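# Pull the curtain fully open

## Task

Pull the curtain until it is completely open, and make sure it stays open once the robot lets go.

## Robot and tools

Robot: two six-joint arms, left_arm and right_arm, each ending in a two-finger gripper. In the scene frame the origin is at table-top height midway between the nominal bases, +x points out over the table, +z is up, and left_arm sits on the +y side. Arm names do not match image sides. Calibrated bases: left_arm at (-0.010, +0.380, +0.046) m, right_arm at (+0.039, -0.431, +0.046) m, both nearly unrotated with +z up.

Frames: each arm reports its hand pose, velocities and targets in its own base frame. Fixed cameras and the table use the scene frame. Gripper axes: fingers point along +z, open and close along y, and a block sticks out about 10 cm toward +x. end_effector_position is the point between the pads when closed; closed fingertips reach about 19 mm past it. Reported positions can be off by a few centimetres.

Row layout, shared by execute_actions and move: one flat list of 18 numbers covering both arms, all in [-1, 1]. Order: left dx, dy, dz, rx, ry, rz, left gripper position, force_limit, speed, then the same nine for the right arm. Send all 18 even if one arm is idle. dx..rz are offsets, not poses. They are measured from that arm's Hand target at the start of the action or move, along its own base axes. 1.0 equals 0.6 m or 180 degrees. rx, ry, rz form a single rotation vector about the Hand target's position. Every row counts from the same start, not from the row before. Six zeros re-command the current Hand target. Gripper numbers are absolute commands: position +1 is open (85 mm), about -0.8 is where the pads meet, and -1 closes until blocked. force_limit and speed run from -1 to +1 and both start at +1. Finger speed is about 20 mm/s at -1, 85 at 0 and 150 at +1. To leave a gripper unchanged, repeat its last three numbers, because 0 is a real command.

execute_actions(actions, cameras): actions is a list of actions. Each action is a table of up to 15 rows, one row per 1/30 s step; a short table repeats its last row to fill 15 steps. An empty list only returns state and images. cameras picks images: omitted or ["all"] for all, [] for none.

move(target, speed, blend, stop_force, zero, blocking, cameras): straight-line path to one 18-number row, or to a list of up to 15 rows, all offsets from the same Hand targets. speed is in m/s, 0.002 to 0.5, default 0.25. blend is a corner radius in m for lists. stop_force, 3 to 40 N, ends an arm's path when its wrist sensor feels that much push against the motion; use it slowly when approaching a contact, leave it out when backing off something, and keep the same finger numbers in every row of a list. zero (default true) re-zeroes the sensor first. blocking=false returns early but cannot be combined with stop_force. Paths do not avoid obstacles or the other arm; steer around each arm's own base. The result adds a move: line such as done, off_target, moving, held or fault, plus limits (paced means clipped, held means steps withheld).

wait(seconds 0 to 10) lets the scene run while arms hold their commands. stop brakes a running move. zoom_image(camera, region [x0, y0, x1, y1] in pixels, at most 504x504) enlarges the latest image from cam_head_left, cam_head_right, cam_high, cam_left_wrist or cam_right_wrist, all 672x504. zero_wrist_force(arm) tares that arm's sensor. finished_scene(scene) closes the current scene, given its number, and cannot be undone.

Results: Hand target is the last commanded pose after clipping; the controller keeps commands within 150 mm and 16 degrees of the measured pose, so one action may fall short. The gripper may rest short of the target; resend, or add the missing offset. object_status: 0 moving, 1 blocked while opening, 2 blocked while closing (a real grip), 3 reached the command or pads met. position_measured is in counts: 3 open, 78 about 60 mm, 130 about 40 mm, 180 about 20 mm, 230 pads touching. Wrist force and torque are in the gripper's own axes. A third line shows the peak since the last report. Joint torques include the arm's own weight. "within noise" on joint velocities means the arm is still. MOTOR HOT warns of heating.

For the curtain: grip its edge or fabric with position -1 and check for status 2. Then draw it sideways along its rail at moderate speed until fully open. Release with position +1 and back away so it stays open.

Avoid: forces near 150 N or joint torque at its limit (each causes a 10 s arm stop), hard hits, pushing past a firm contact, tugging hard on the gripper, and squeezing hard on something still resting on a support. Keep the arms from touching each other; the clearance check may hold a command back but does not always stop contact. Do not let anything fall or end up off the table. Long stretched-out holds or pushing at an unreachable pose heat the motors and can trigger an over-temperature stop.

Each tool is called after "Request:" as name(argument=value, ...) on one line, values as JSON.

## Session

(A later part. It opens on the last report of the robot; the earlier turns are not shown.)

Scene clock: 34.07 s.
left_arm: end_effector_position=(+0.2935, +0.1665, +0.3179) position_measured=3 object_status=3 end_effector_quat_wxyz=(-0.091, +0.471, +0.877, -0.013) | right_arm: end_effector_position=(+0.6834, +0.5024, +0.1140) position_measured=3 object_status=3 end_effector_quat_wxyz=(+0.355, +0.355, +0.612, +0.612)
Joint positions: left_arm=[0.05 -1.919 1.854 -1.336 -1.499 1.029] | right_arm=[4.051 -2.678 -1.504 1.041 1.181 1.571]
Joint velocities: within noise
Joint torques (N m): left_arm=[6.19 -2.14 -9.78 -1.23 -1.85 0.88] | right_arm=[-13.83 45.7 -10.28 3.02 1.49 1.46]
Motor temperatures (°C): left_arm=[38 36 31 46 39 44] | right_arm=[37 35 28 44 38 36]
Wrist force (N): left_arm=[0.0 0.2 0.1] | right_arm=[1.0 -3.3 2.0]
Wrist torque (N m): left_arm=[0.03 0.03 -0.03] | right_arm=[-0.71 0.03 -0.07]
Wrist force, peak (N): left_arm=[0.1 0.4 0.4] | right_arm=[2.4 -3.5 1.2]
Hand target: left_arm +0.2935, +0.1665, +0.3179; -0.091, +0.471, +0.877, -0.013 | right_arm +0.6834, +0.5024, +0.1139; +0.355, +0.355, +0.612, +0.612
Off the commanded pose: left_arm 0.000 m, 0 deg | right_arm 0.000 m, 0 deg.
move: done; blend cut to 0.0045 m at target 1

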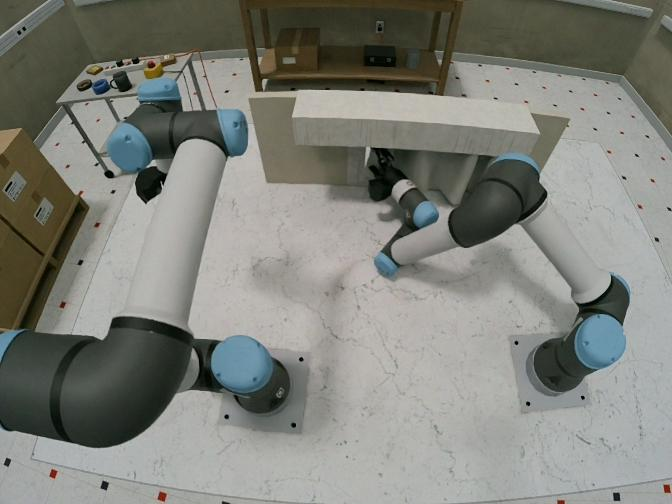

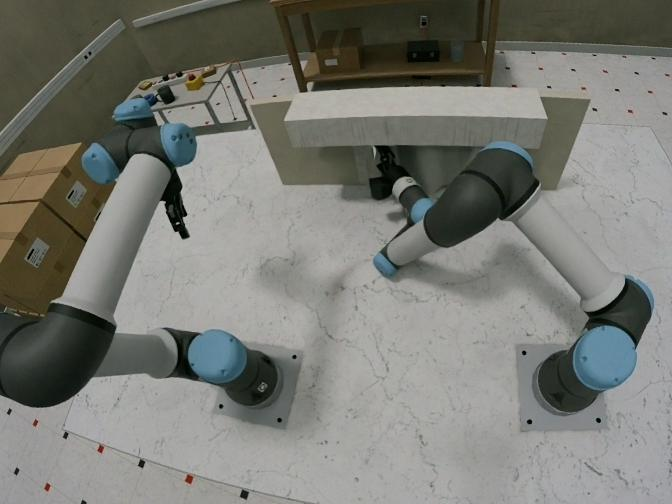

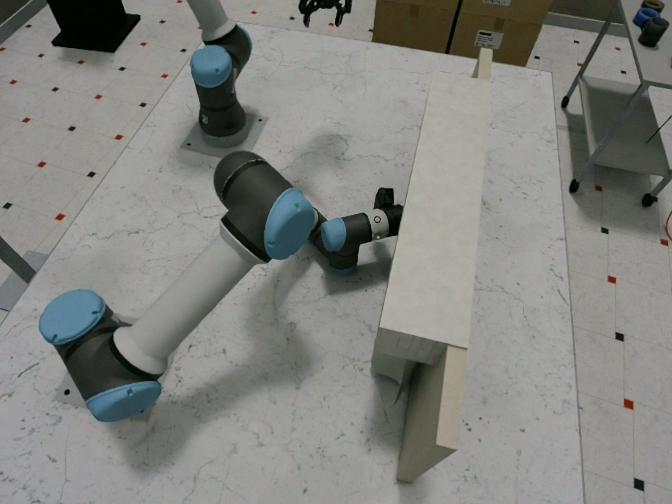

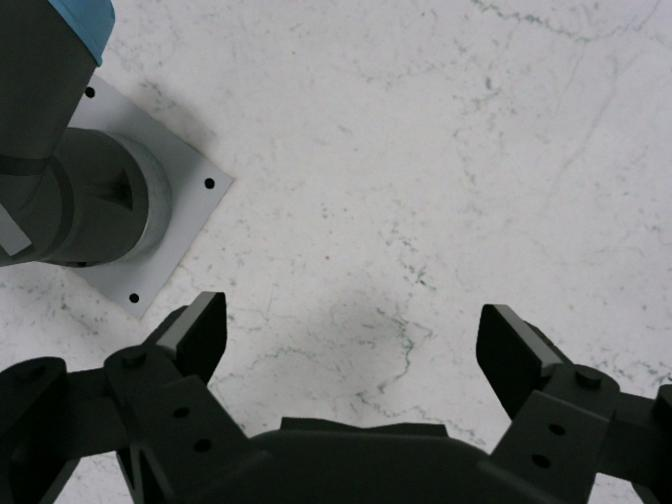

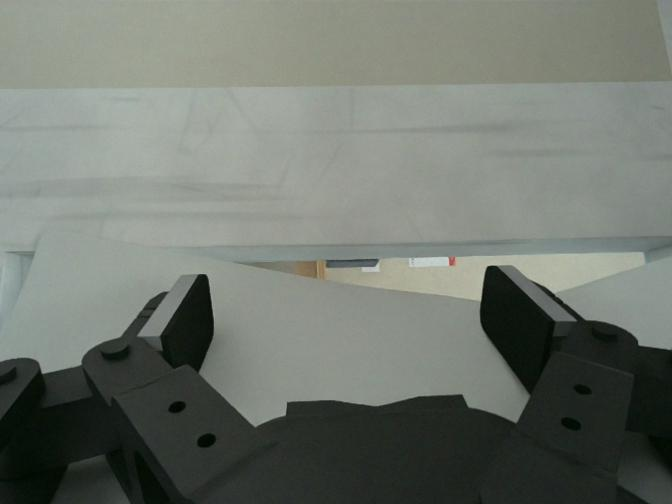

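Request:
move(target=[0,0,0,0,0,0,1,1,1,-0.34,0,0,0,0,0,1,1,1], cameras=["cam_head_right","cam_right_wrist"])

Request:
move(target=[0,0,0,0,0,0,1,1,1,-0.132,-0.33,0.35,0.043,0.526,-0.380,1,1,1], speed=0.35, cameras=["cam_head_right"])

Request:
move(target=[0.465,-0.34,-0.213,-0.022,-0.563,-0.298,1,1,1,0.063,-0.65,0.05,0,0,0,1,1,1], speed=0.35)

Scene clock: 38.00 s.
left_arm: end_effector_position=(+0.2935, +0.1665, +0.3179) position_measured=3 object_status=3 end_effector_quat_wxyz=(-0.091, +0.471, +0.877, -0.013) | right_arm: end_effector_position=(+0.4795, +0.5025, +0.1139) position_measured=3 object_status=3 end_effector_quat_wxyz=(+0.355, +0.355, +0.612, +0.612)
Joint positions: left_arm=[0.05 -1.919 1.854 -1.336 -1.499 1.029] | right_arm=[4.41 -2.554 -1.952 1.365 0.823 1.571]
Joint velocities: within noise
Joint torques (N m): left_arm=[5.89 -2.34 -6.35 -1.5 -1.69 0.8] | right_arm=[9.45 59.38 -7.54 4.43 -1.96 -1.21]
Motor temperatures (°C): left_arm=[38 36 31 46 39 44] | right_arm=[36 35 28 44 38 36]
Wrist force (N): left_arm=[0.2 0.1 0.2] | right_arm=[0.7 -2.9 1.5]
Wrist torque (N m): left_arm=[0.01 0.00 -0.03] | right_arm=[-0.63 0.04 -0.08]
Wrist force, peak (N): left_arm=[0.2 0.4 0.3] | right_arm=[-2.7 -3.3 4.7]
Hand target: left_arm +0.2935, +0.1665, +0.3179; -0.091, +0.471, +0.877, -0.013 | right_arm +0.4794, +0.5024, +0.1139; +0.355, +0.355, +0.612, +0.612
Off the commanded pose: left_arm 0.000 m, 0 deg | right_arm 0.000 m, 0 deg.
move: done
Images, in order (width x height): cam_head_right 672x504, cam_right_wrist 672x504.

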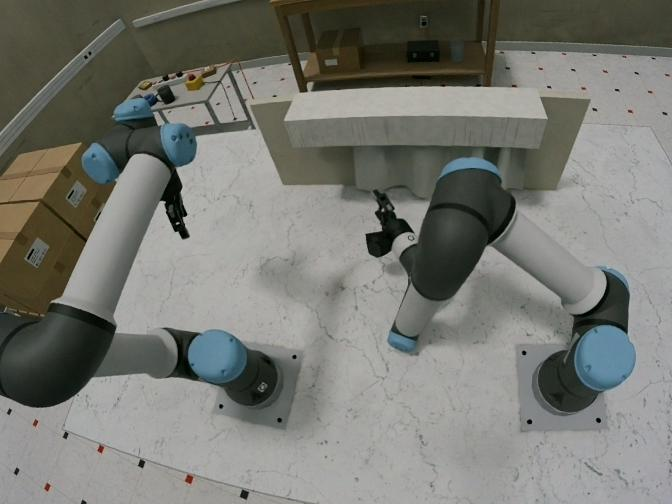

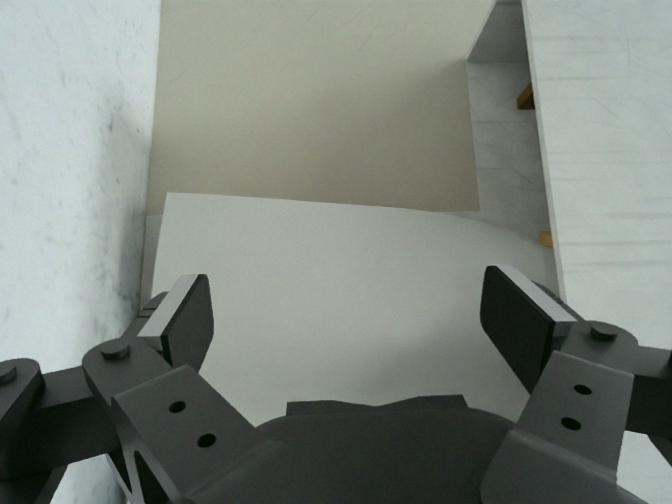

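Scene clock: 41.60 s.
left_arm: end_effector_position=(+0.2935, +0.1665, +0.3179) position_measured=3 object_status=3 end_effector_quat_wxyz=(-0.091, +0.471, +0.877, -0.013) | right_arm: end_effector_position=(+0.4002, +0.3045, +0.3239) position_measured=3 object_status=3 end_effector_quat_wxyz=(+0.048, +0.932, +0.353, -0.067)
Joint positions: left_arm=[0.05 -1.919 1.854 -1.336 -1.499 1.029] | right_arm=[4.065 -1.656 -1.466 -1.756 1.561 3.343]
Joint velocities: within noise
Joint torques (N m): left_arm=[4.92 -2.72 -7.52 -1.37 -1.86 0.57] | right_arm=[-9.1 14.56 39.93 -0.06 1.45 -1.23]
Motor temperatures (°C): left_arm=[38 36 31 46 39 44] | right_arm=[36 35 28 44 38 36]
Wrist force (N): left_arm=[0.2 0.2 0.0] | right_arm=[0.0 0.0 -0.3]
Wrist torque (N m): left_arm=[0.04 -0.01 -0.03] | right_arm=[0.01 0.03 0.03]
Wrist force, peak (N): left_arm=[0.2 0.4 0.5] | right_arm=[1.0 -3.9 1.6]
Hand target: left_arm +0.2935, +0.1665, +0.3179; -0.091, +0.471, +0.877, -0.013 | right_arm +0.4002, +0.3044, +0.3239; +0.048, +0.932, +0.353, -0.067
Off the commanded pose: left_arm 0.000 m, 0 deg | right_arm 0.000 m, 0 deg.
move: done
Images, in order (width x height): cam_head_right 672x504.

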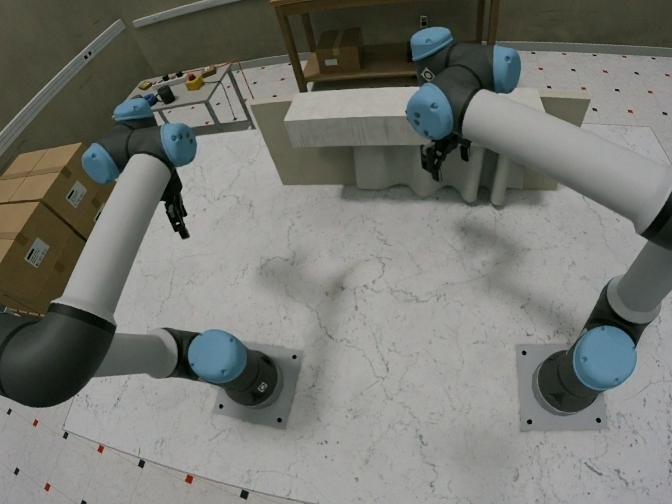

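Scene clock: 45.23 s.
left_arm: end_effector_position=(+0.5725, -0.0375, +0.1901) position_measured=3 object_status=3 end_effector_quat_wxyz=(+0.612, +0.612, +0.355, +0.354) | right_arm: end_effector_position=(+0.4380, -0.0855, +0.3540) position_measured=3 object_status=3 end_effector_quat_wxyz=(+0.048, +0.932, +0.353, -0.067)
Joint positions: left_arm=[-0.125 -0.841 2.278 -4.579 -1.967 1.569] | right_arm=[3.324 -1.465 -1.59 -1.773 1.452 2.608]
Joint velocities: within noise
Joint torques (N m): left_arm=[9.53 -21.14 -20.68 -4.33 -2.56 -0.66] | right_arm=[-8.97 6.94 39.59 5.4 -2.01 -1.62]
Motor temperatures (°C): left_arm=[38 36 31 46 39 44] | right_arm=[36 35 28 44 38 36]
Wrist force (N): left_arm=[0.3 -3.0 -3.3] | right_arm=[-0.1 0.0 -0.5]
Wrist torque (N m): left_arm=[-0.18 0.01 0.01] | right_arm=[0.03 0.03 0.03]
Wrist force, peak (N): left_arm=[0.4 -3.0 -3.5] | right_arm=[0.9 -0.7 -0.5]
Hand target: left_arm +0.5725, -0.0375, +0.1901; +0.612, +0.612, +0.355, +0.354 | right_arm +0.4380, -0.0856, +0.3539; +0.048, +0.932, +0.353, -0.067
Off the commanded pose: left_arm 0.000 m, 0 deg | right_arm 0.000 m, 0 deg.
move: done

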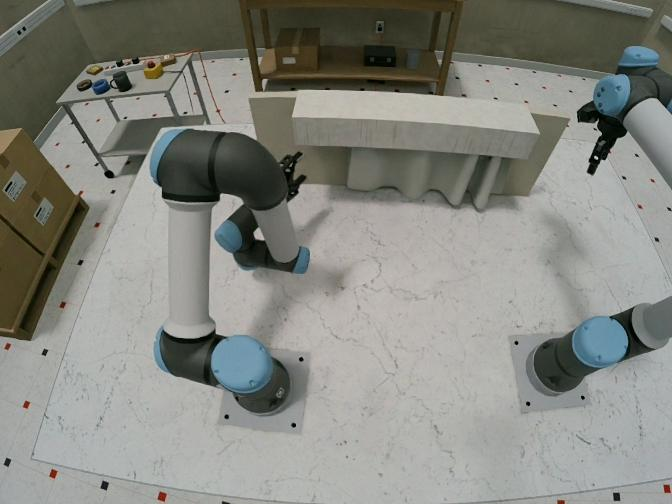

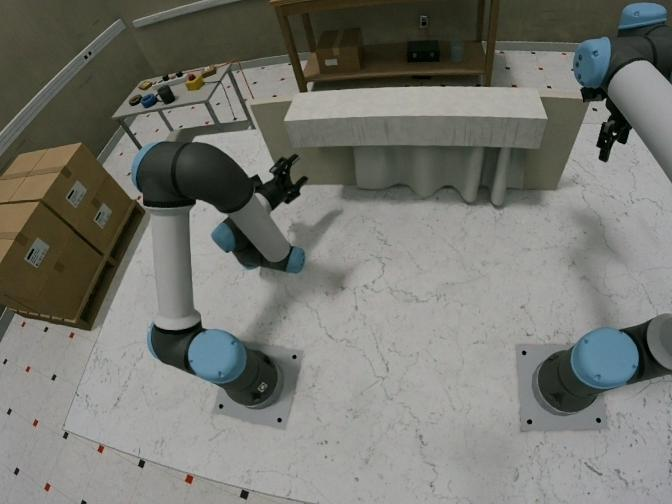

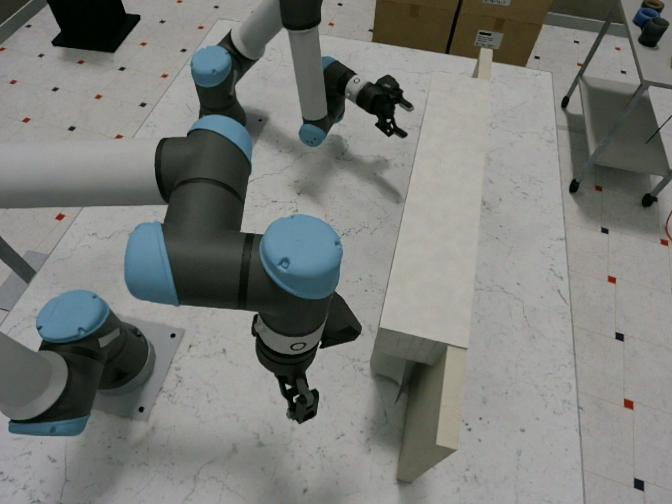

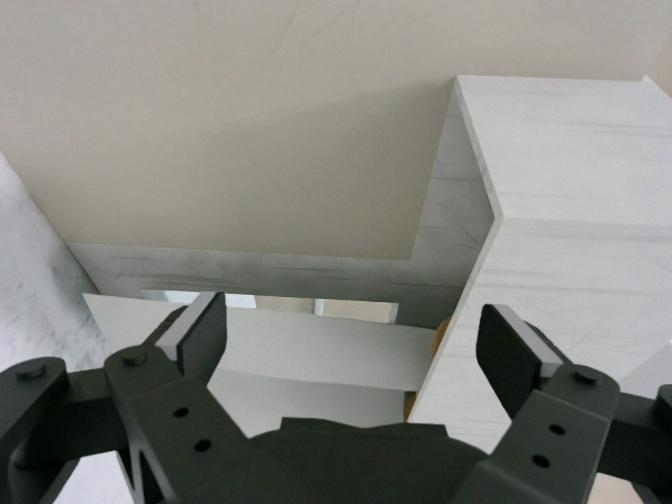

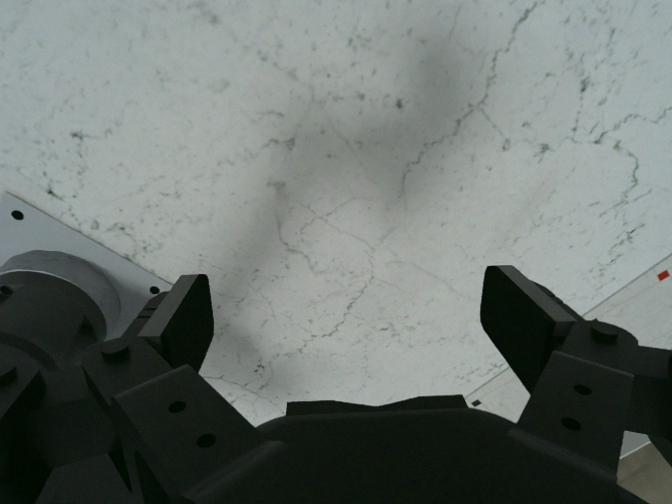

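Request:
move(target=[0.22,-0.091,-0.127,0,0,0,1,1,1,0,0,0,0,0,0,1,1,1], speed=0.2, stop_force=12, cameras=["cam_left_wrist","cam_head_right"])

Request:
move(target=[0.1,0,0,0,0,0,1,1,1,0,0,0,0,0,0,1,1,1], speed=0.03, stop_force=5, cameras=["cam_left_wrist","cam_head_right"])

Scene clock: 47.93 s.
left_arm: end_effector_position=(+0.7045, -0.0921, +0.1139) position_measured=3 object_status=3 end_effector_quat_wxyz=(+0.612, +0.612, +0.355, +0.354) | right_arm: end_effector_position=(+0.4380, -0.0856, +0.3540) position_measured=3 object_status=3 end_effector_quat_wxyz=(+0.048, +0.932, +0.353, -0.067)
Joint positions: left_arm=[-0.205 -0.57 1.866 -4.437 -1.886 1.569] | right_arm=[3.324 -1.465 -1.59 -1.773 1.452 2.608]
Joint velocities: within noise
Joint torques (N m): left_arm=[-8.35 -29.36 -20.43 -1.1 1.81 -0.76] | right_arm=[-8.92 6.36 35.67 4.6 -0.9 -1.55]
Motor temperatures (°C): left_arm=[38 36 31 46 39 44] | right_arm=[36 35 28 44 38 36]
Wrist force (N): left_arm=[0.5 -3.0 -3.1] | right_arm=[-0.2 -0.1 -0.4]
Wrist torque (N m): left_arm=[-0.21 -0.02 0.02] | right_arm=[0.00 0.05 0.02]
Wrist force, peak (N): left_arm=[1.2 -2.8 -5.1] | right_arm=[-0.2 -0.2 -0.5]
Hand target: left_arm +0.7045, -0.0921, +0.1139; +0.612, +0.612, +0.355, +0.354 | right_arm +0.4380, -0.0856, +0.3539; +0.048, +0.932, +0.353, -0.067
Off the commanded pose: left_arm 0.000 m, 0 deg | right_arm 0.000 m, 0 deg.
move: done
Images, in order (width x height): cam_head_right 672x504, cam_left_wrist 672x504.

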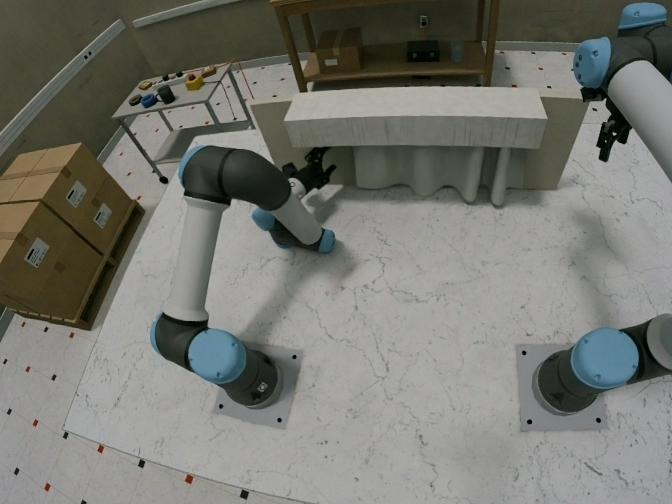

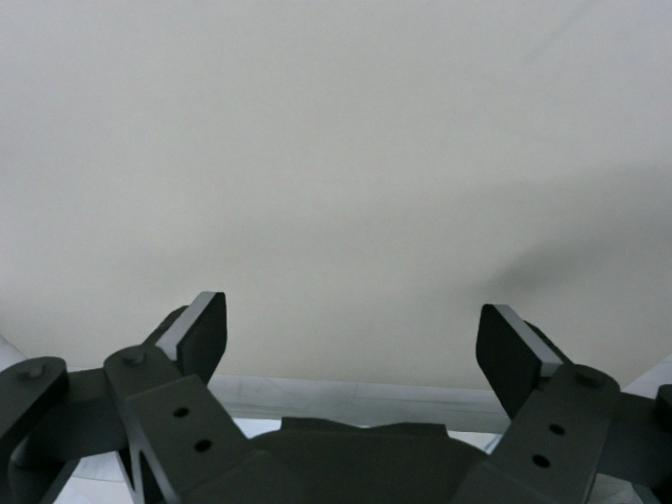

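Scene clock: 49.30 s.
left_arm: end_effector_position=(+0.7106, -0.0922, +0.1139) position_measured=3 object_status=3 end_effector_quat_wxyz=(+0.612, +0.612, +0.355, +0.354) | right_arm: end_effector_position=(+0.4380, -0.0856, +0.3540) position_measured=3 object_status=3 end_effector_quat_wxyz=(+0.048, +0.932, +0.353, -0.067)
Joint positions: left_arm=[-0.203 -0.566 1.848 -4.423 -1.889 1.569] | right_arm=[3.324 -1.465 -1.59 -1.773 1.452 2.608]
Joint velocities: within noise
Joint torques (N m): left_arm=[-4.54 -61.81 5.82 -3.82 2.42 -0.51] | right_arm=[-9.4 5.42 33.82 4.21 -0.26 -1.5]
Motor temperatures (°C): left_arm=[38 36 31 46 39 44] | right_arm=[36 35 28 44 38 36]
Wrist force (N): left_arm=[0.6 -2.9 -3.1] | right_arm=[-0.2 -0.1 -0.2]
Wrist torque (N m): left_arm=[-0.19 -0.03 0.02] | right_arm=[0.00 0.04 0.02]
Wrist force, peak (N): left_arm=[-7.8 -6.9 -29.4] | right_arm=[-0.3 -0.3 -0.5]
Hand target: left_arm +0.7106, -0.0922, +0.1139; +0.612, +0.612, +0.355, +0.354 (not the last commanded pose) | right_arm +0.4380, -0.0856, +0.3539; +0.048, +0.932, +0.353, -0.067
Off the commanded pose: left_arm 0.054 m, 0 deg | right_arm 0.000 m, 0 deg.
move: contact (left_arm)
Images, in order (width x height): cam_head_right 672x504, cam_left_wrist 672x504.

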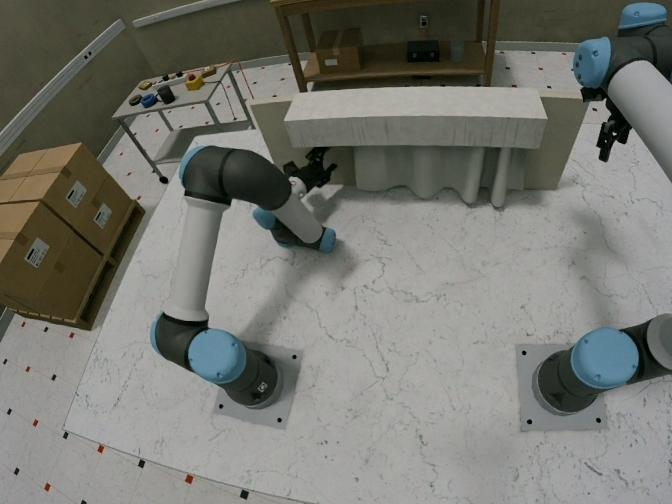

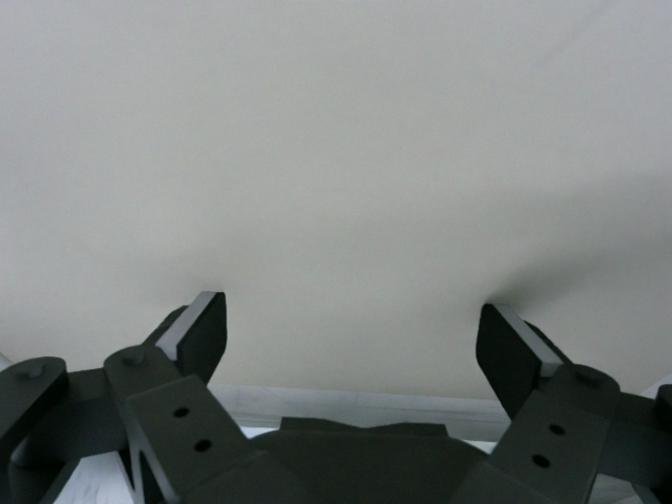

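Request:
move(target=[[-0.013,0,0,0,0,0,1,1,1,0,0,0,0,0,0,1,1,1],[-0.003,-0.25,0,0,0,0,1,1,1,0,0,0,0,0,0,1,1,1]], speed=0.08, blend=0.005)

Request:
zoom_image(camera="cam_head_right", region=[290, 110, 450, 220])

Scene clock: 52.07 s.
left_arm: end_effector_position=(+0.7088, -0.2421, +0.1139) position_measured=3 object_status=3 end_effector_quat_wxyz=(+0.612, +0.612, +0.355, +0.354) | right_arm: end_effector_position=(+0.4380, -0.0855, +0.3540) position_measured=3 object_status=3 end_effector_quat_wxyz=(+0.048, +0.932, +0.353, -0.067)
Joint positions: left_arm=[-0.501 -0.558 1.817 -4.4 -1.591 1.569] | right_arm=[3.324 -1.465 -1.59 -1.773 1.452 2.608]
Joint velocities: within noise
Joint torques (N m): left_arm=[-10.02 -29.95 -23.82 -0.93 2.57 -0.56] | right_arm=[-9.11 6.05 30.63 3.28 0.22 -1.49]
Motor temperatures (°C): left_arm=[38 36 31 46 39 44] | right_arm=[36 35 28 44 38 36]
Wrist force (N): left_arm=[0.5 -3.1 -3.3] | right_arm=[0.0 -0.1 -0.1]
Wrist torque (N m): left_arm=[-0.22 -0.01 0.03] | right_arm=[0.01 0.01 0.02]
Wrist force, peak (N): left_arm=[1.3 -3.0 -4.5] | right_arm=[-0.3 -0.5 -0.2]
Hand target: left_arm +0.7088, -0.2422, +0.1139; +0.612, +0.612, +0.355, +0.354 | right_arm +0.4380, -0.0856, +0.3539; +0.048, +0.932, +0.353, -0.067
Off the commanded pose: left_arm 0.000 m, 0 deg | right_arm 0.000 m, 0 deg.
move: done; blend cut to 0.0039 m at target 1

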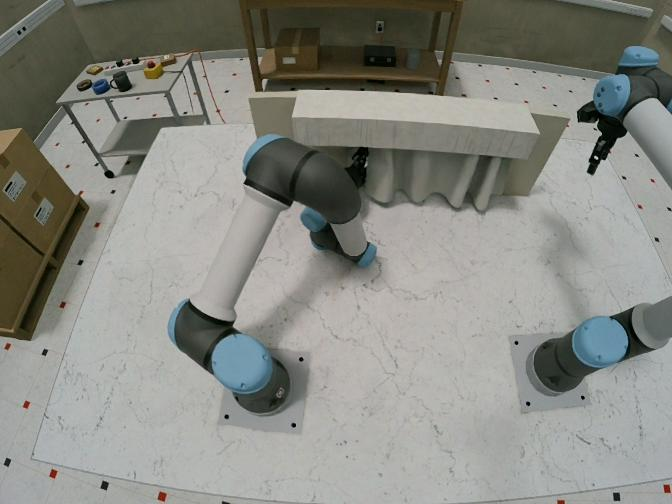

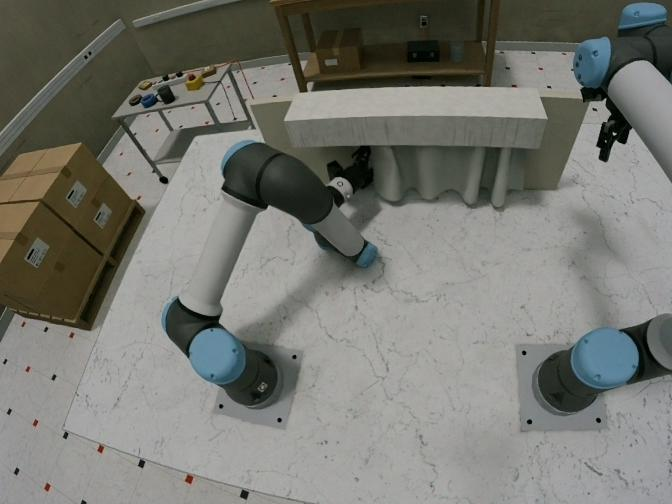

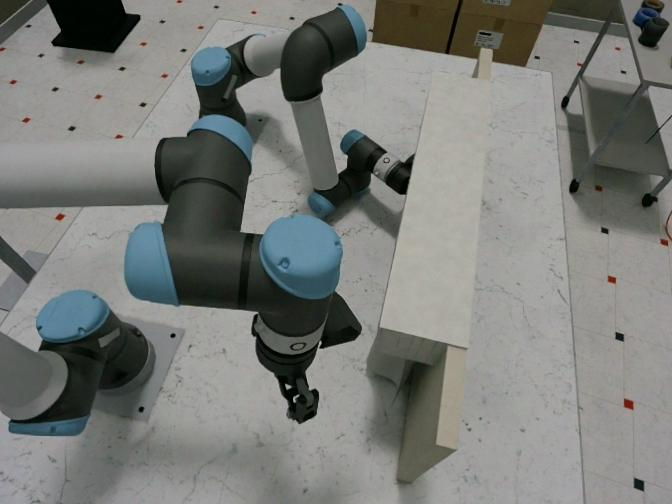

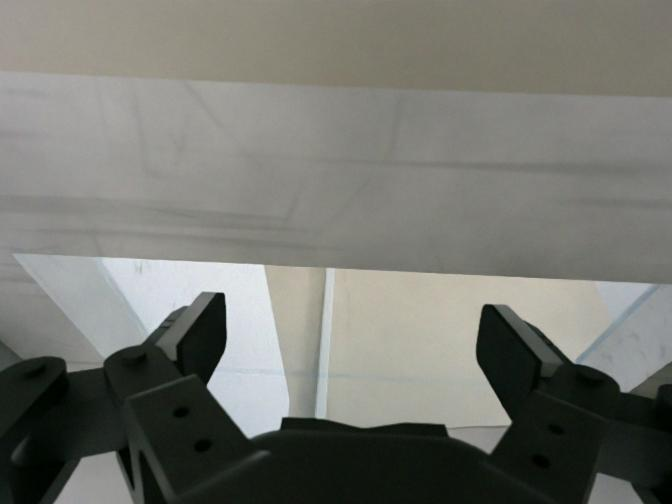

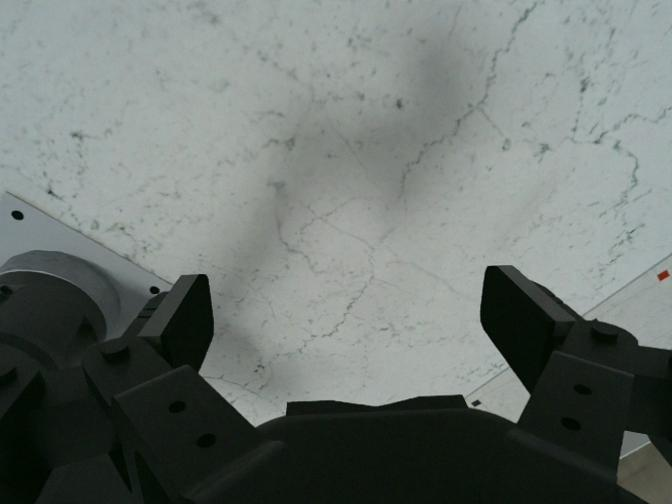

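Scaled by 3.150 from the camera's 672x504 image, which has a finer 960x720 frame.

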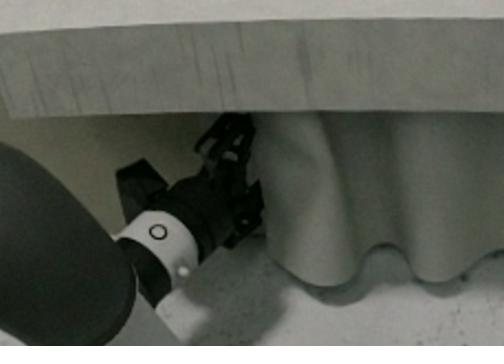

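Request:
move(target=[0.018,-0.45,0,0,0,0,1,1,1,0,0,0,0,0,0,1,1,1], speed=0.08, stop_force=20)

Request:
zoom_image(camera="cam_head_right", region=[350, 110, 600, 220])

Scene clock: 57.03 s.
left_arm: end_effector_position=(+0.7191, -0.5101, +0.1139) position_measured=3 object_status=3 end_effector_quat_wxyz=(+0.612, +0.612, +0.355, +0.354) | right_arm: end_effector_position=(+0.4380, -0.0855, +0.3540) position_measured=3 object_status=3 end_effector_quat_wxyz=(+0.048, +0.932, +0.353, -0.067)
Joint positions: left_arm=[-0.871 -0.421 1.384 -4.104 -1.221 1.569] | right_arm=[3.324 -1.465 -1.59 -1.773 1.452 2.608]
Joint velocities: within noise
Joint torques (N m): left_arm=[5.5 -34.16 11.73 0.21 -2.15 -0.6] | right_arm=[-8.73 6.15 24.62 1.62 0.18 -1.45]
Motor temperatures (°C): left_arm=[38 36 31 46 39 44] | right_arm=[36 35 28 44 37 36]
Wrist force (N): left_arm=[-0.2 -7.8 -25.2] | right_arm=[0.1 -0.3 -0.3]
Wrist torque (N m): left_arm=[-1.05 0.03 0.05] | right_arm=[-0.03 -0.01 0.02]
Wrist force, peak (N): left_arm=[0.1 -20.1 -64.0] | right_arm=[-0.1 -0.2 -0.6]
Hand target: left_arm +0.7191, -0.5101, +0.1139; +0.612, +0.612, +0.355, +0.354 (not the last commanded pose) | right_arm +0.4380, -0.0856, +0.3539; +0.048, +0.932, +0.353, -0.067
Off the commanded pose: left_arm 0.002 m, 0 deg | right_arm 0.000 m, 0 deg.
move: contact (left_arm)

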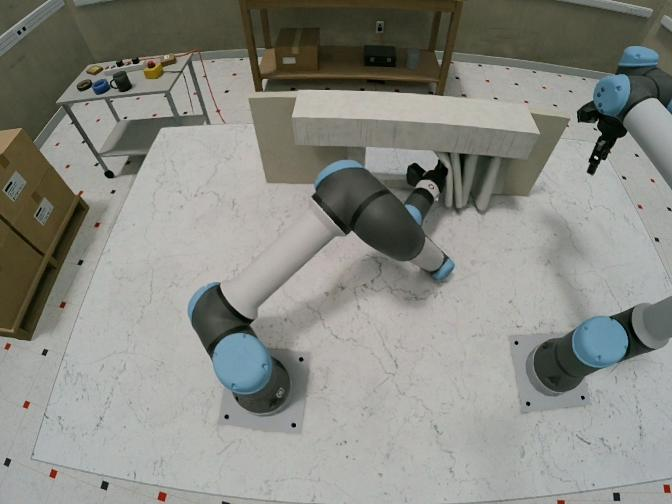

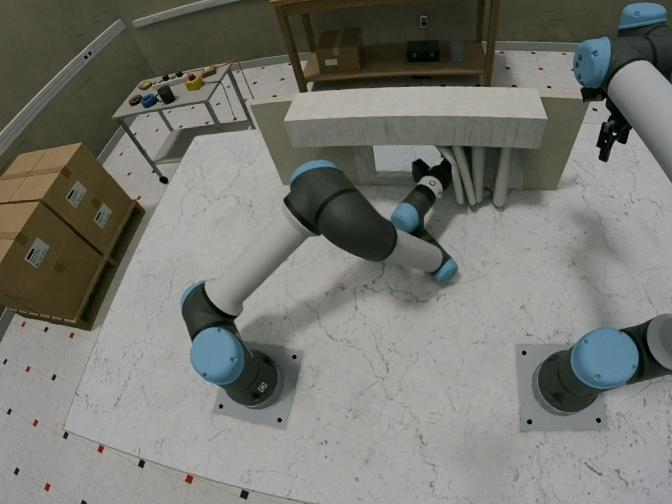

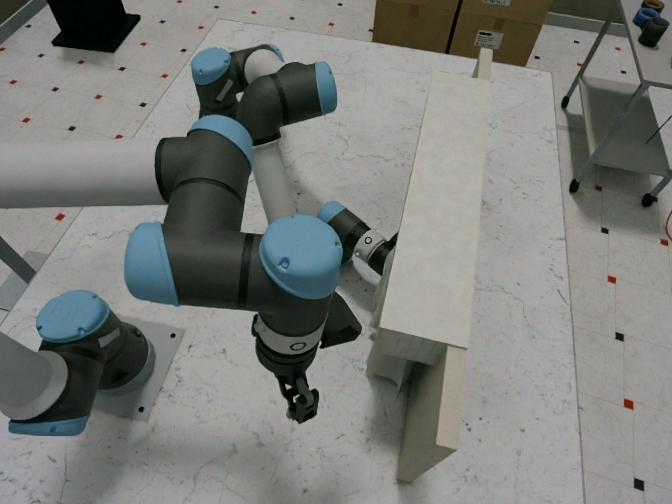

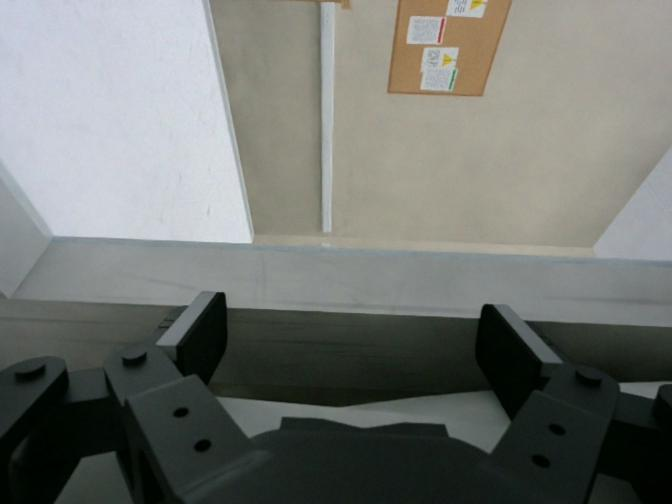

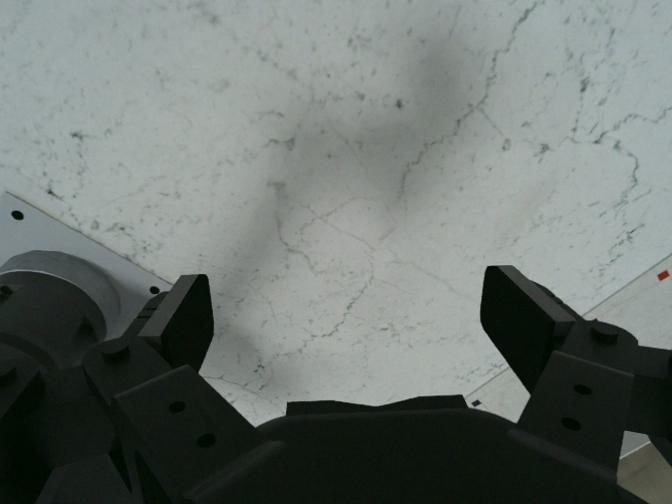

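Scaled by 2.016 from the camera's 672x504 image, which has a finer 960x720 frame.

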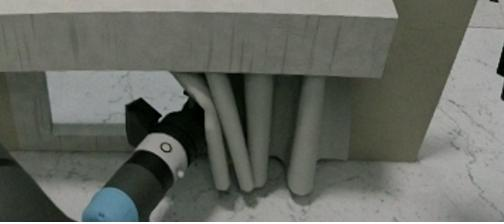

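Request:
move(target=[-0.03,0.02,0,0,0,0,1,1,1,0,0,0,0,0,0,1,1,1], speed=0.08, cameras=[])

Request:
move(target=[0.003,-0.25,0,0,0,0,1,1,1,0,0,0,0,0,0,1,1,1], speed=0.06, stop_force=15)

Request:
zoom_image(camera="cam_head_right", region=[350, 110, 600, 220])

Scene clock: 58.83 s.
left_arm: end_effector_position=(+0.7011, -0.4981, +0.1139) position_measured=3 object_status=3 end_effector_quat_wxyz=(+0.612, +0.612, +0.355, +0.354) | right_arm: end_effector_position=(+0.4380, -0.0855, +0.3540) position_measured=3 object_status=3 end_effector_quat_wxyz=(+0.048, +0.932, +0.353, -0.067)
Joint positions: left_arm=[-0.881 -0.45 1.464 -4.155 -1.211 1.569] | right_arm=[3.324 -1.465 -1.59 -1.773 1.452 2.608]
Joint velocities: within noise
Joint torques (N m): left_arm=[-10.83 -41.22 11.83 -2.41 2.79 -0.41] | right_arm=[-8.1 6.32 21.67 0.97 0.17 -1.52]
Motor temperatures (°C): left_arm=[38 36 31 46 39 44] | right_arm=[36 35 28 44 37 36]
Wrist force (N): left_arm=[0.6 -3.1 -3.2] | right_arm=[-0.3 -0.3 -0.2]
Wrist torque (N m): left_arm=[-0.20 -0.02 0.03] | right_arm=[-0.03 0.05 0.03]
Wrist force, peak (N): left_arm=[-0.3 -8.3 -25.0] | right_arm=[-0.1 0.0 -0.5]
Hand target: left_arm +0.7011, -0.4981, +0.1139; +0.612, +0.612, +0.355, +0.354 | right_arm +0.4380, -0.0856, +0.3539; +0.048, +0.932, +0.353, -0.067
Off the commanded pose: left_arm 0.000 m, 0 deg | right_arm 0.000 m, 0 deg.
move: done
No camera images: "cameras" was empty.

Scene clock: 62.33 s.
left_arm: end_effector_position=(+0.7029, -0.6481, +0.1139) position_measured=3 object_status=3 end_effector_quat_wxyz=(+0.612, +0.612, +0.355, +0.354) | right_arm: end_effector_position=(+0.4380, -0.0856, +0.3540) position_measured=3 object_status=3 end_effector_quat_wxyz=(+0.048, +0.932, +0.353, -0.067)
Joint positions: left_arm=[-1.015 -0.284 1.033 -3.891 -1.077 1.569] | right_arm=[3.324 -1.465 -1.59 -1.773 1.452 2.608]
Joint velocities: within noise
Joint torques (N m): left_arm=[-20.17 5.45 -10.16 -0.34 2.32 0.65] | right_arm=[-7.93 6.04 17.8 0.99 0.14 -1.41]
Motor temperatures (°C): left_arm=[38 36 31 46 39 44] | right_arm=[36 35 28 44 37 36]
Wrist force (N): left_arm=[0.8 -3.1 -3.5] | right_arm=[0.0 0.0 -0.4]
Wrist torque (N m): left_arm=[-0.17 -0.03 0.00] | right_arm=[0.02 0.02 0.03]
Wrist force, peak (N): left_arm=[1.5 -3.2 -4.0] | right_arm=[0.1 -0.1 -0.7]
Hand target: left_arm +0.7029, -0.6481, +0.1139; +0.612, +0.612, +0.355, +0.354 | right_arm +0.4380, -0.0856, +0.3539; +0.048, +0.932, +0.353, -0.067
Off the commanded pose: left_arm 0.000 m, 0 deg | right_arm 0.000 m, 0 deg.
move: done

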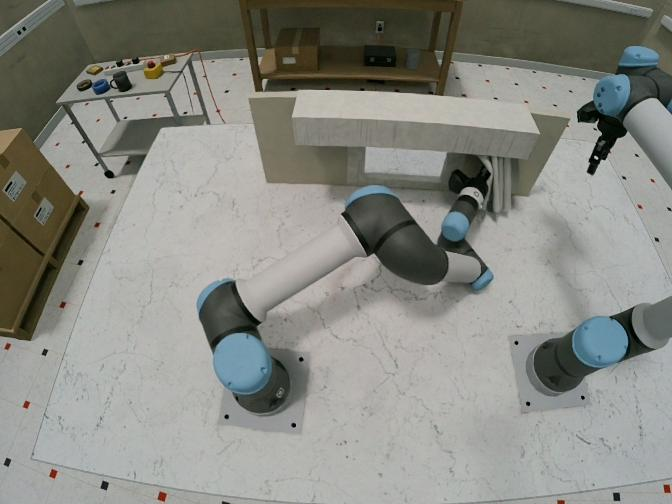

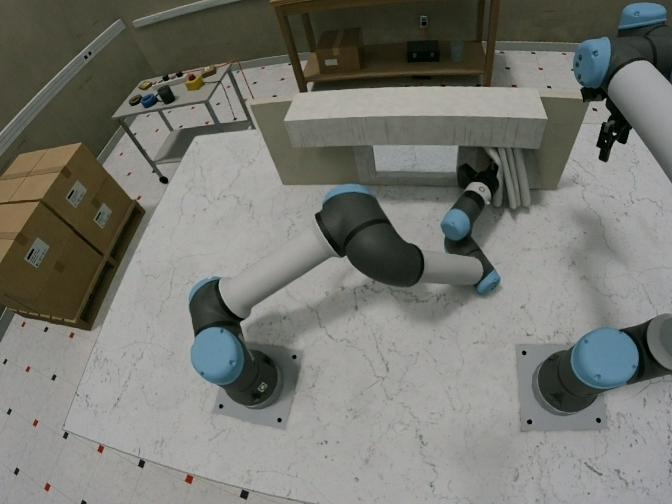

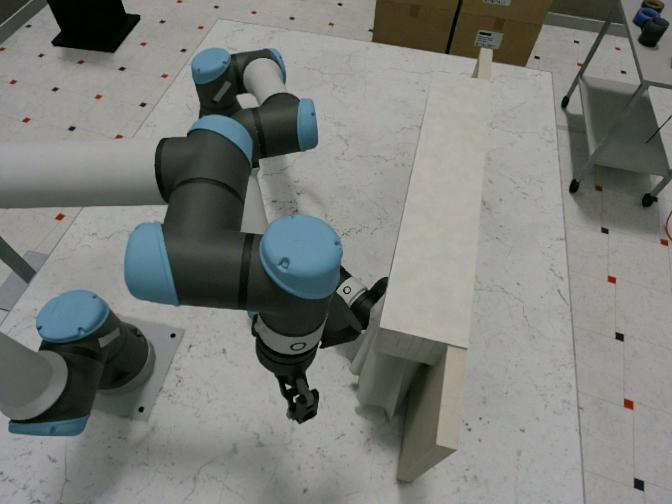

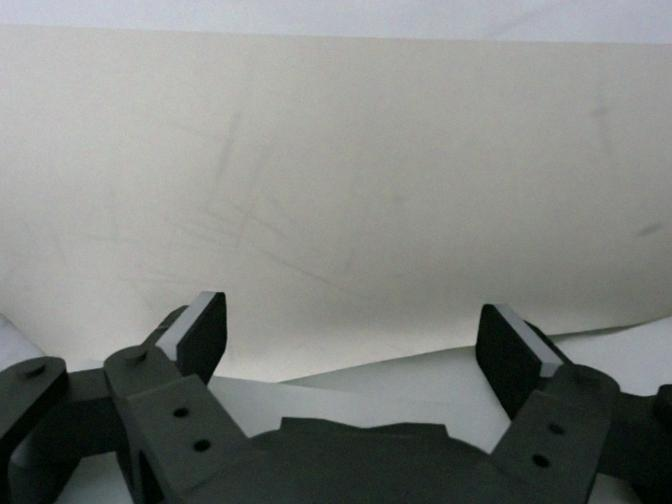

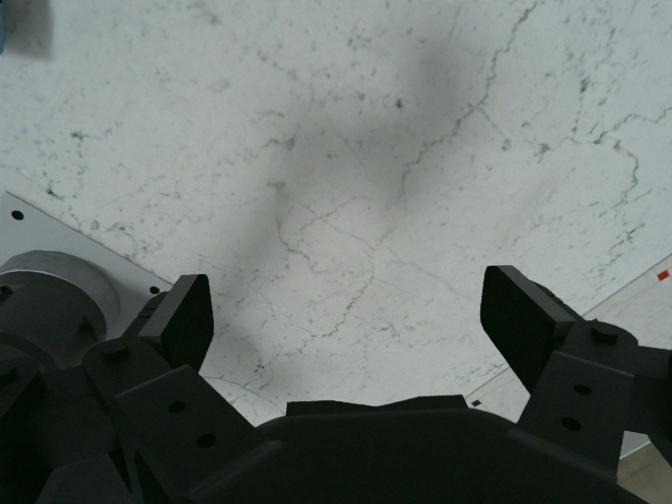

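Scaled by 2.016 from the camera's 672x504 image, which has a finer 960x720 frame.

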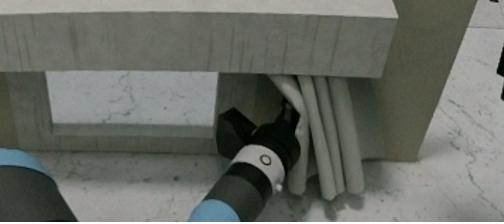

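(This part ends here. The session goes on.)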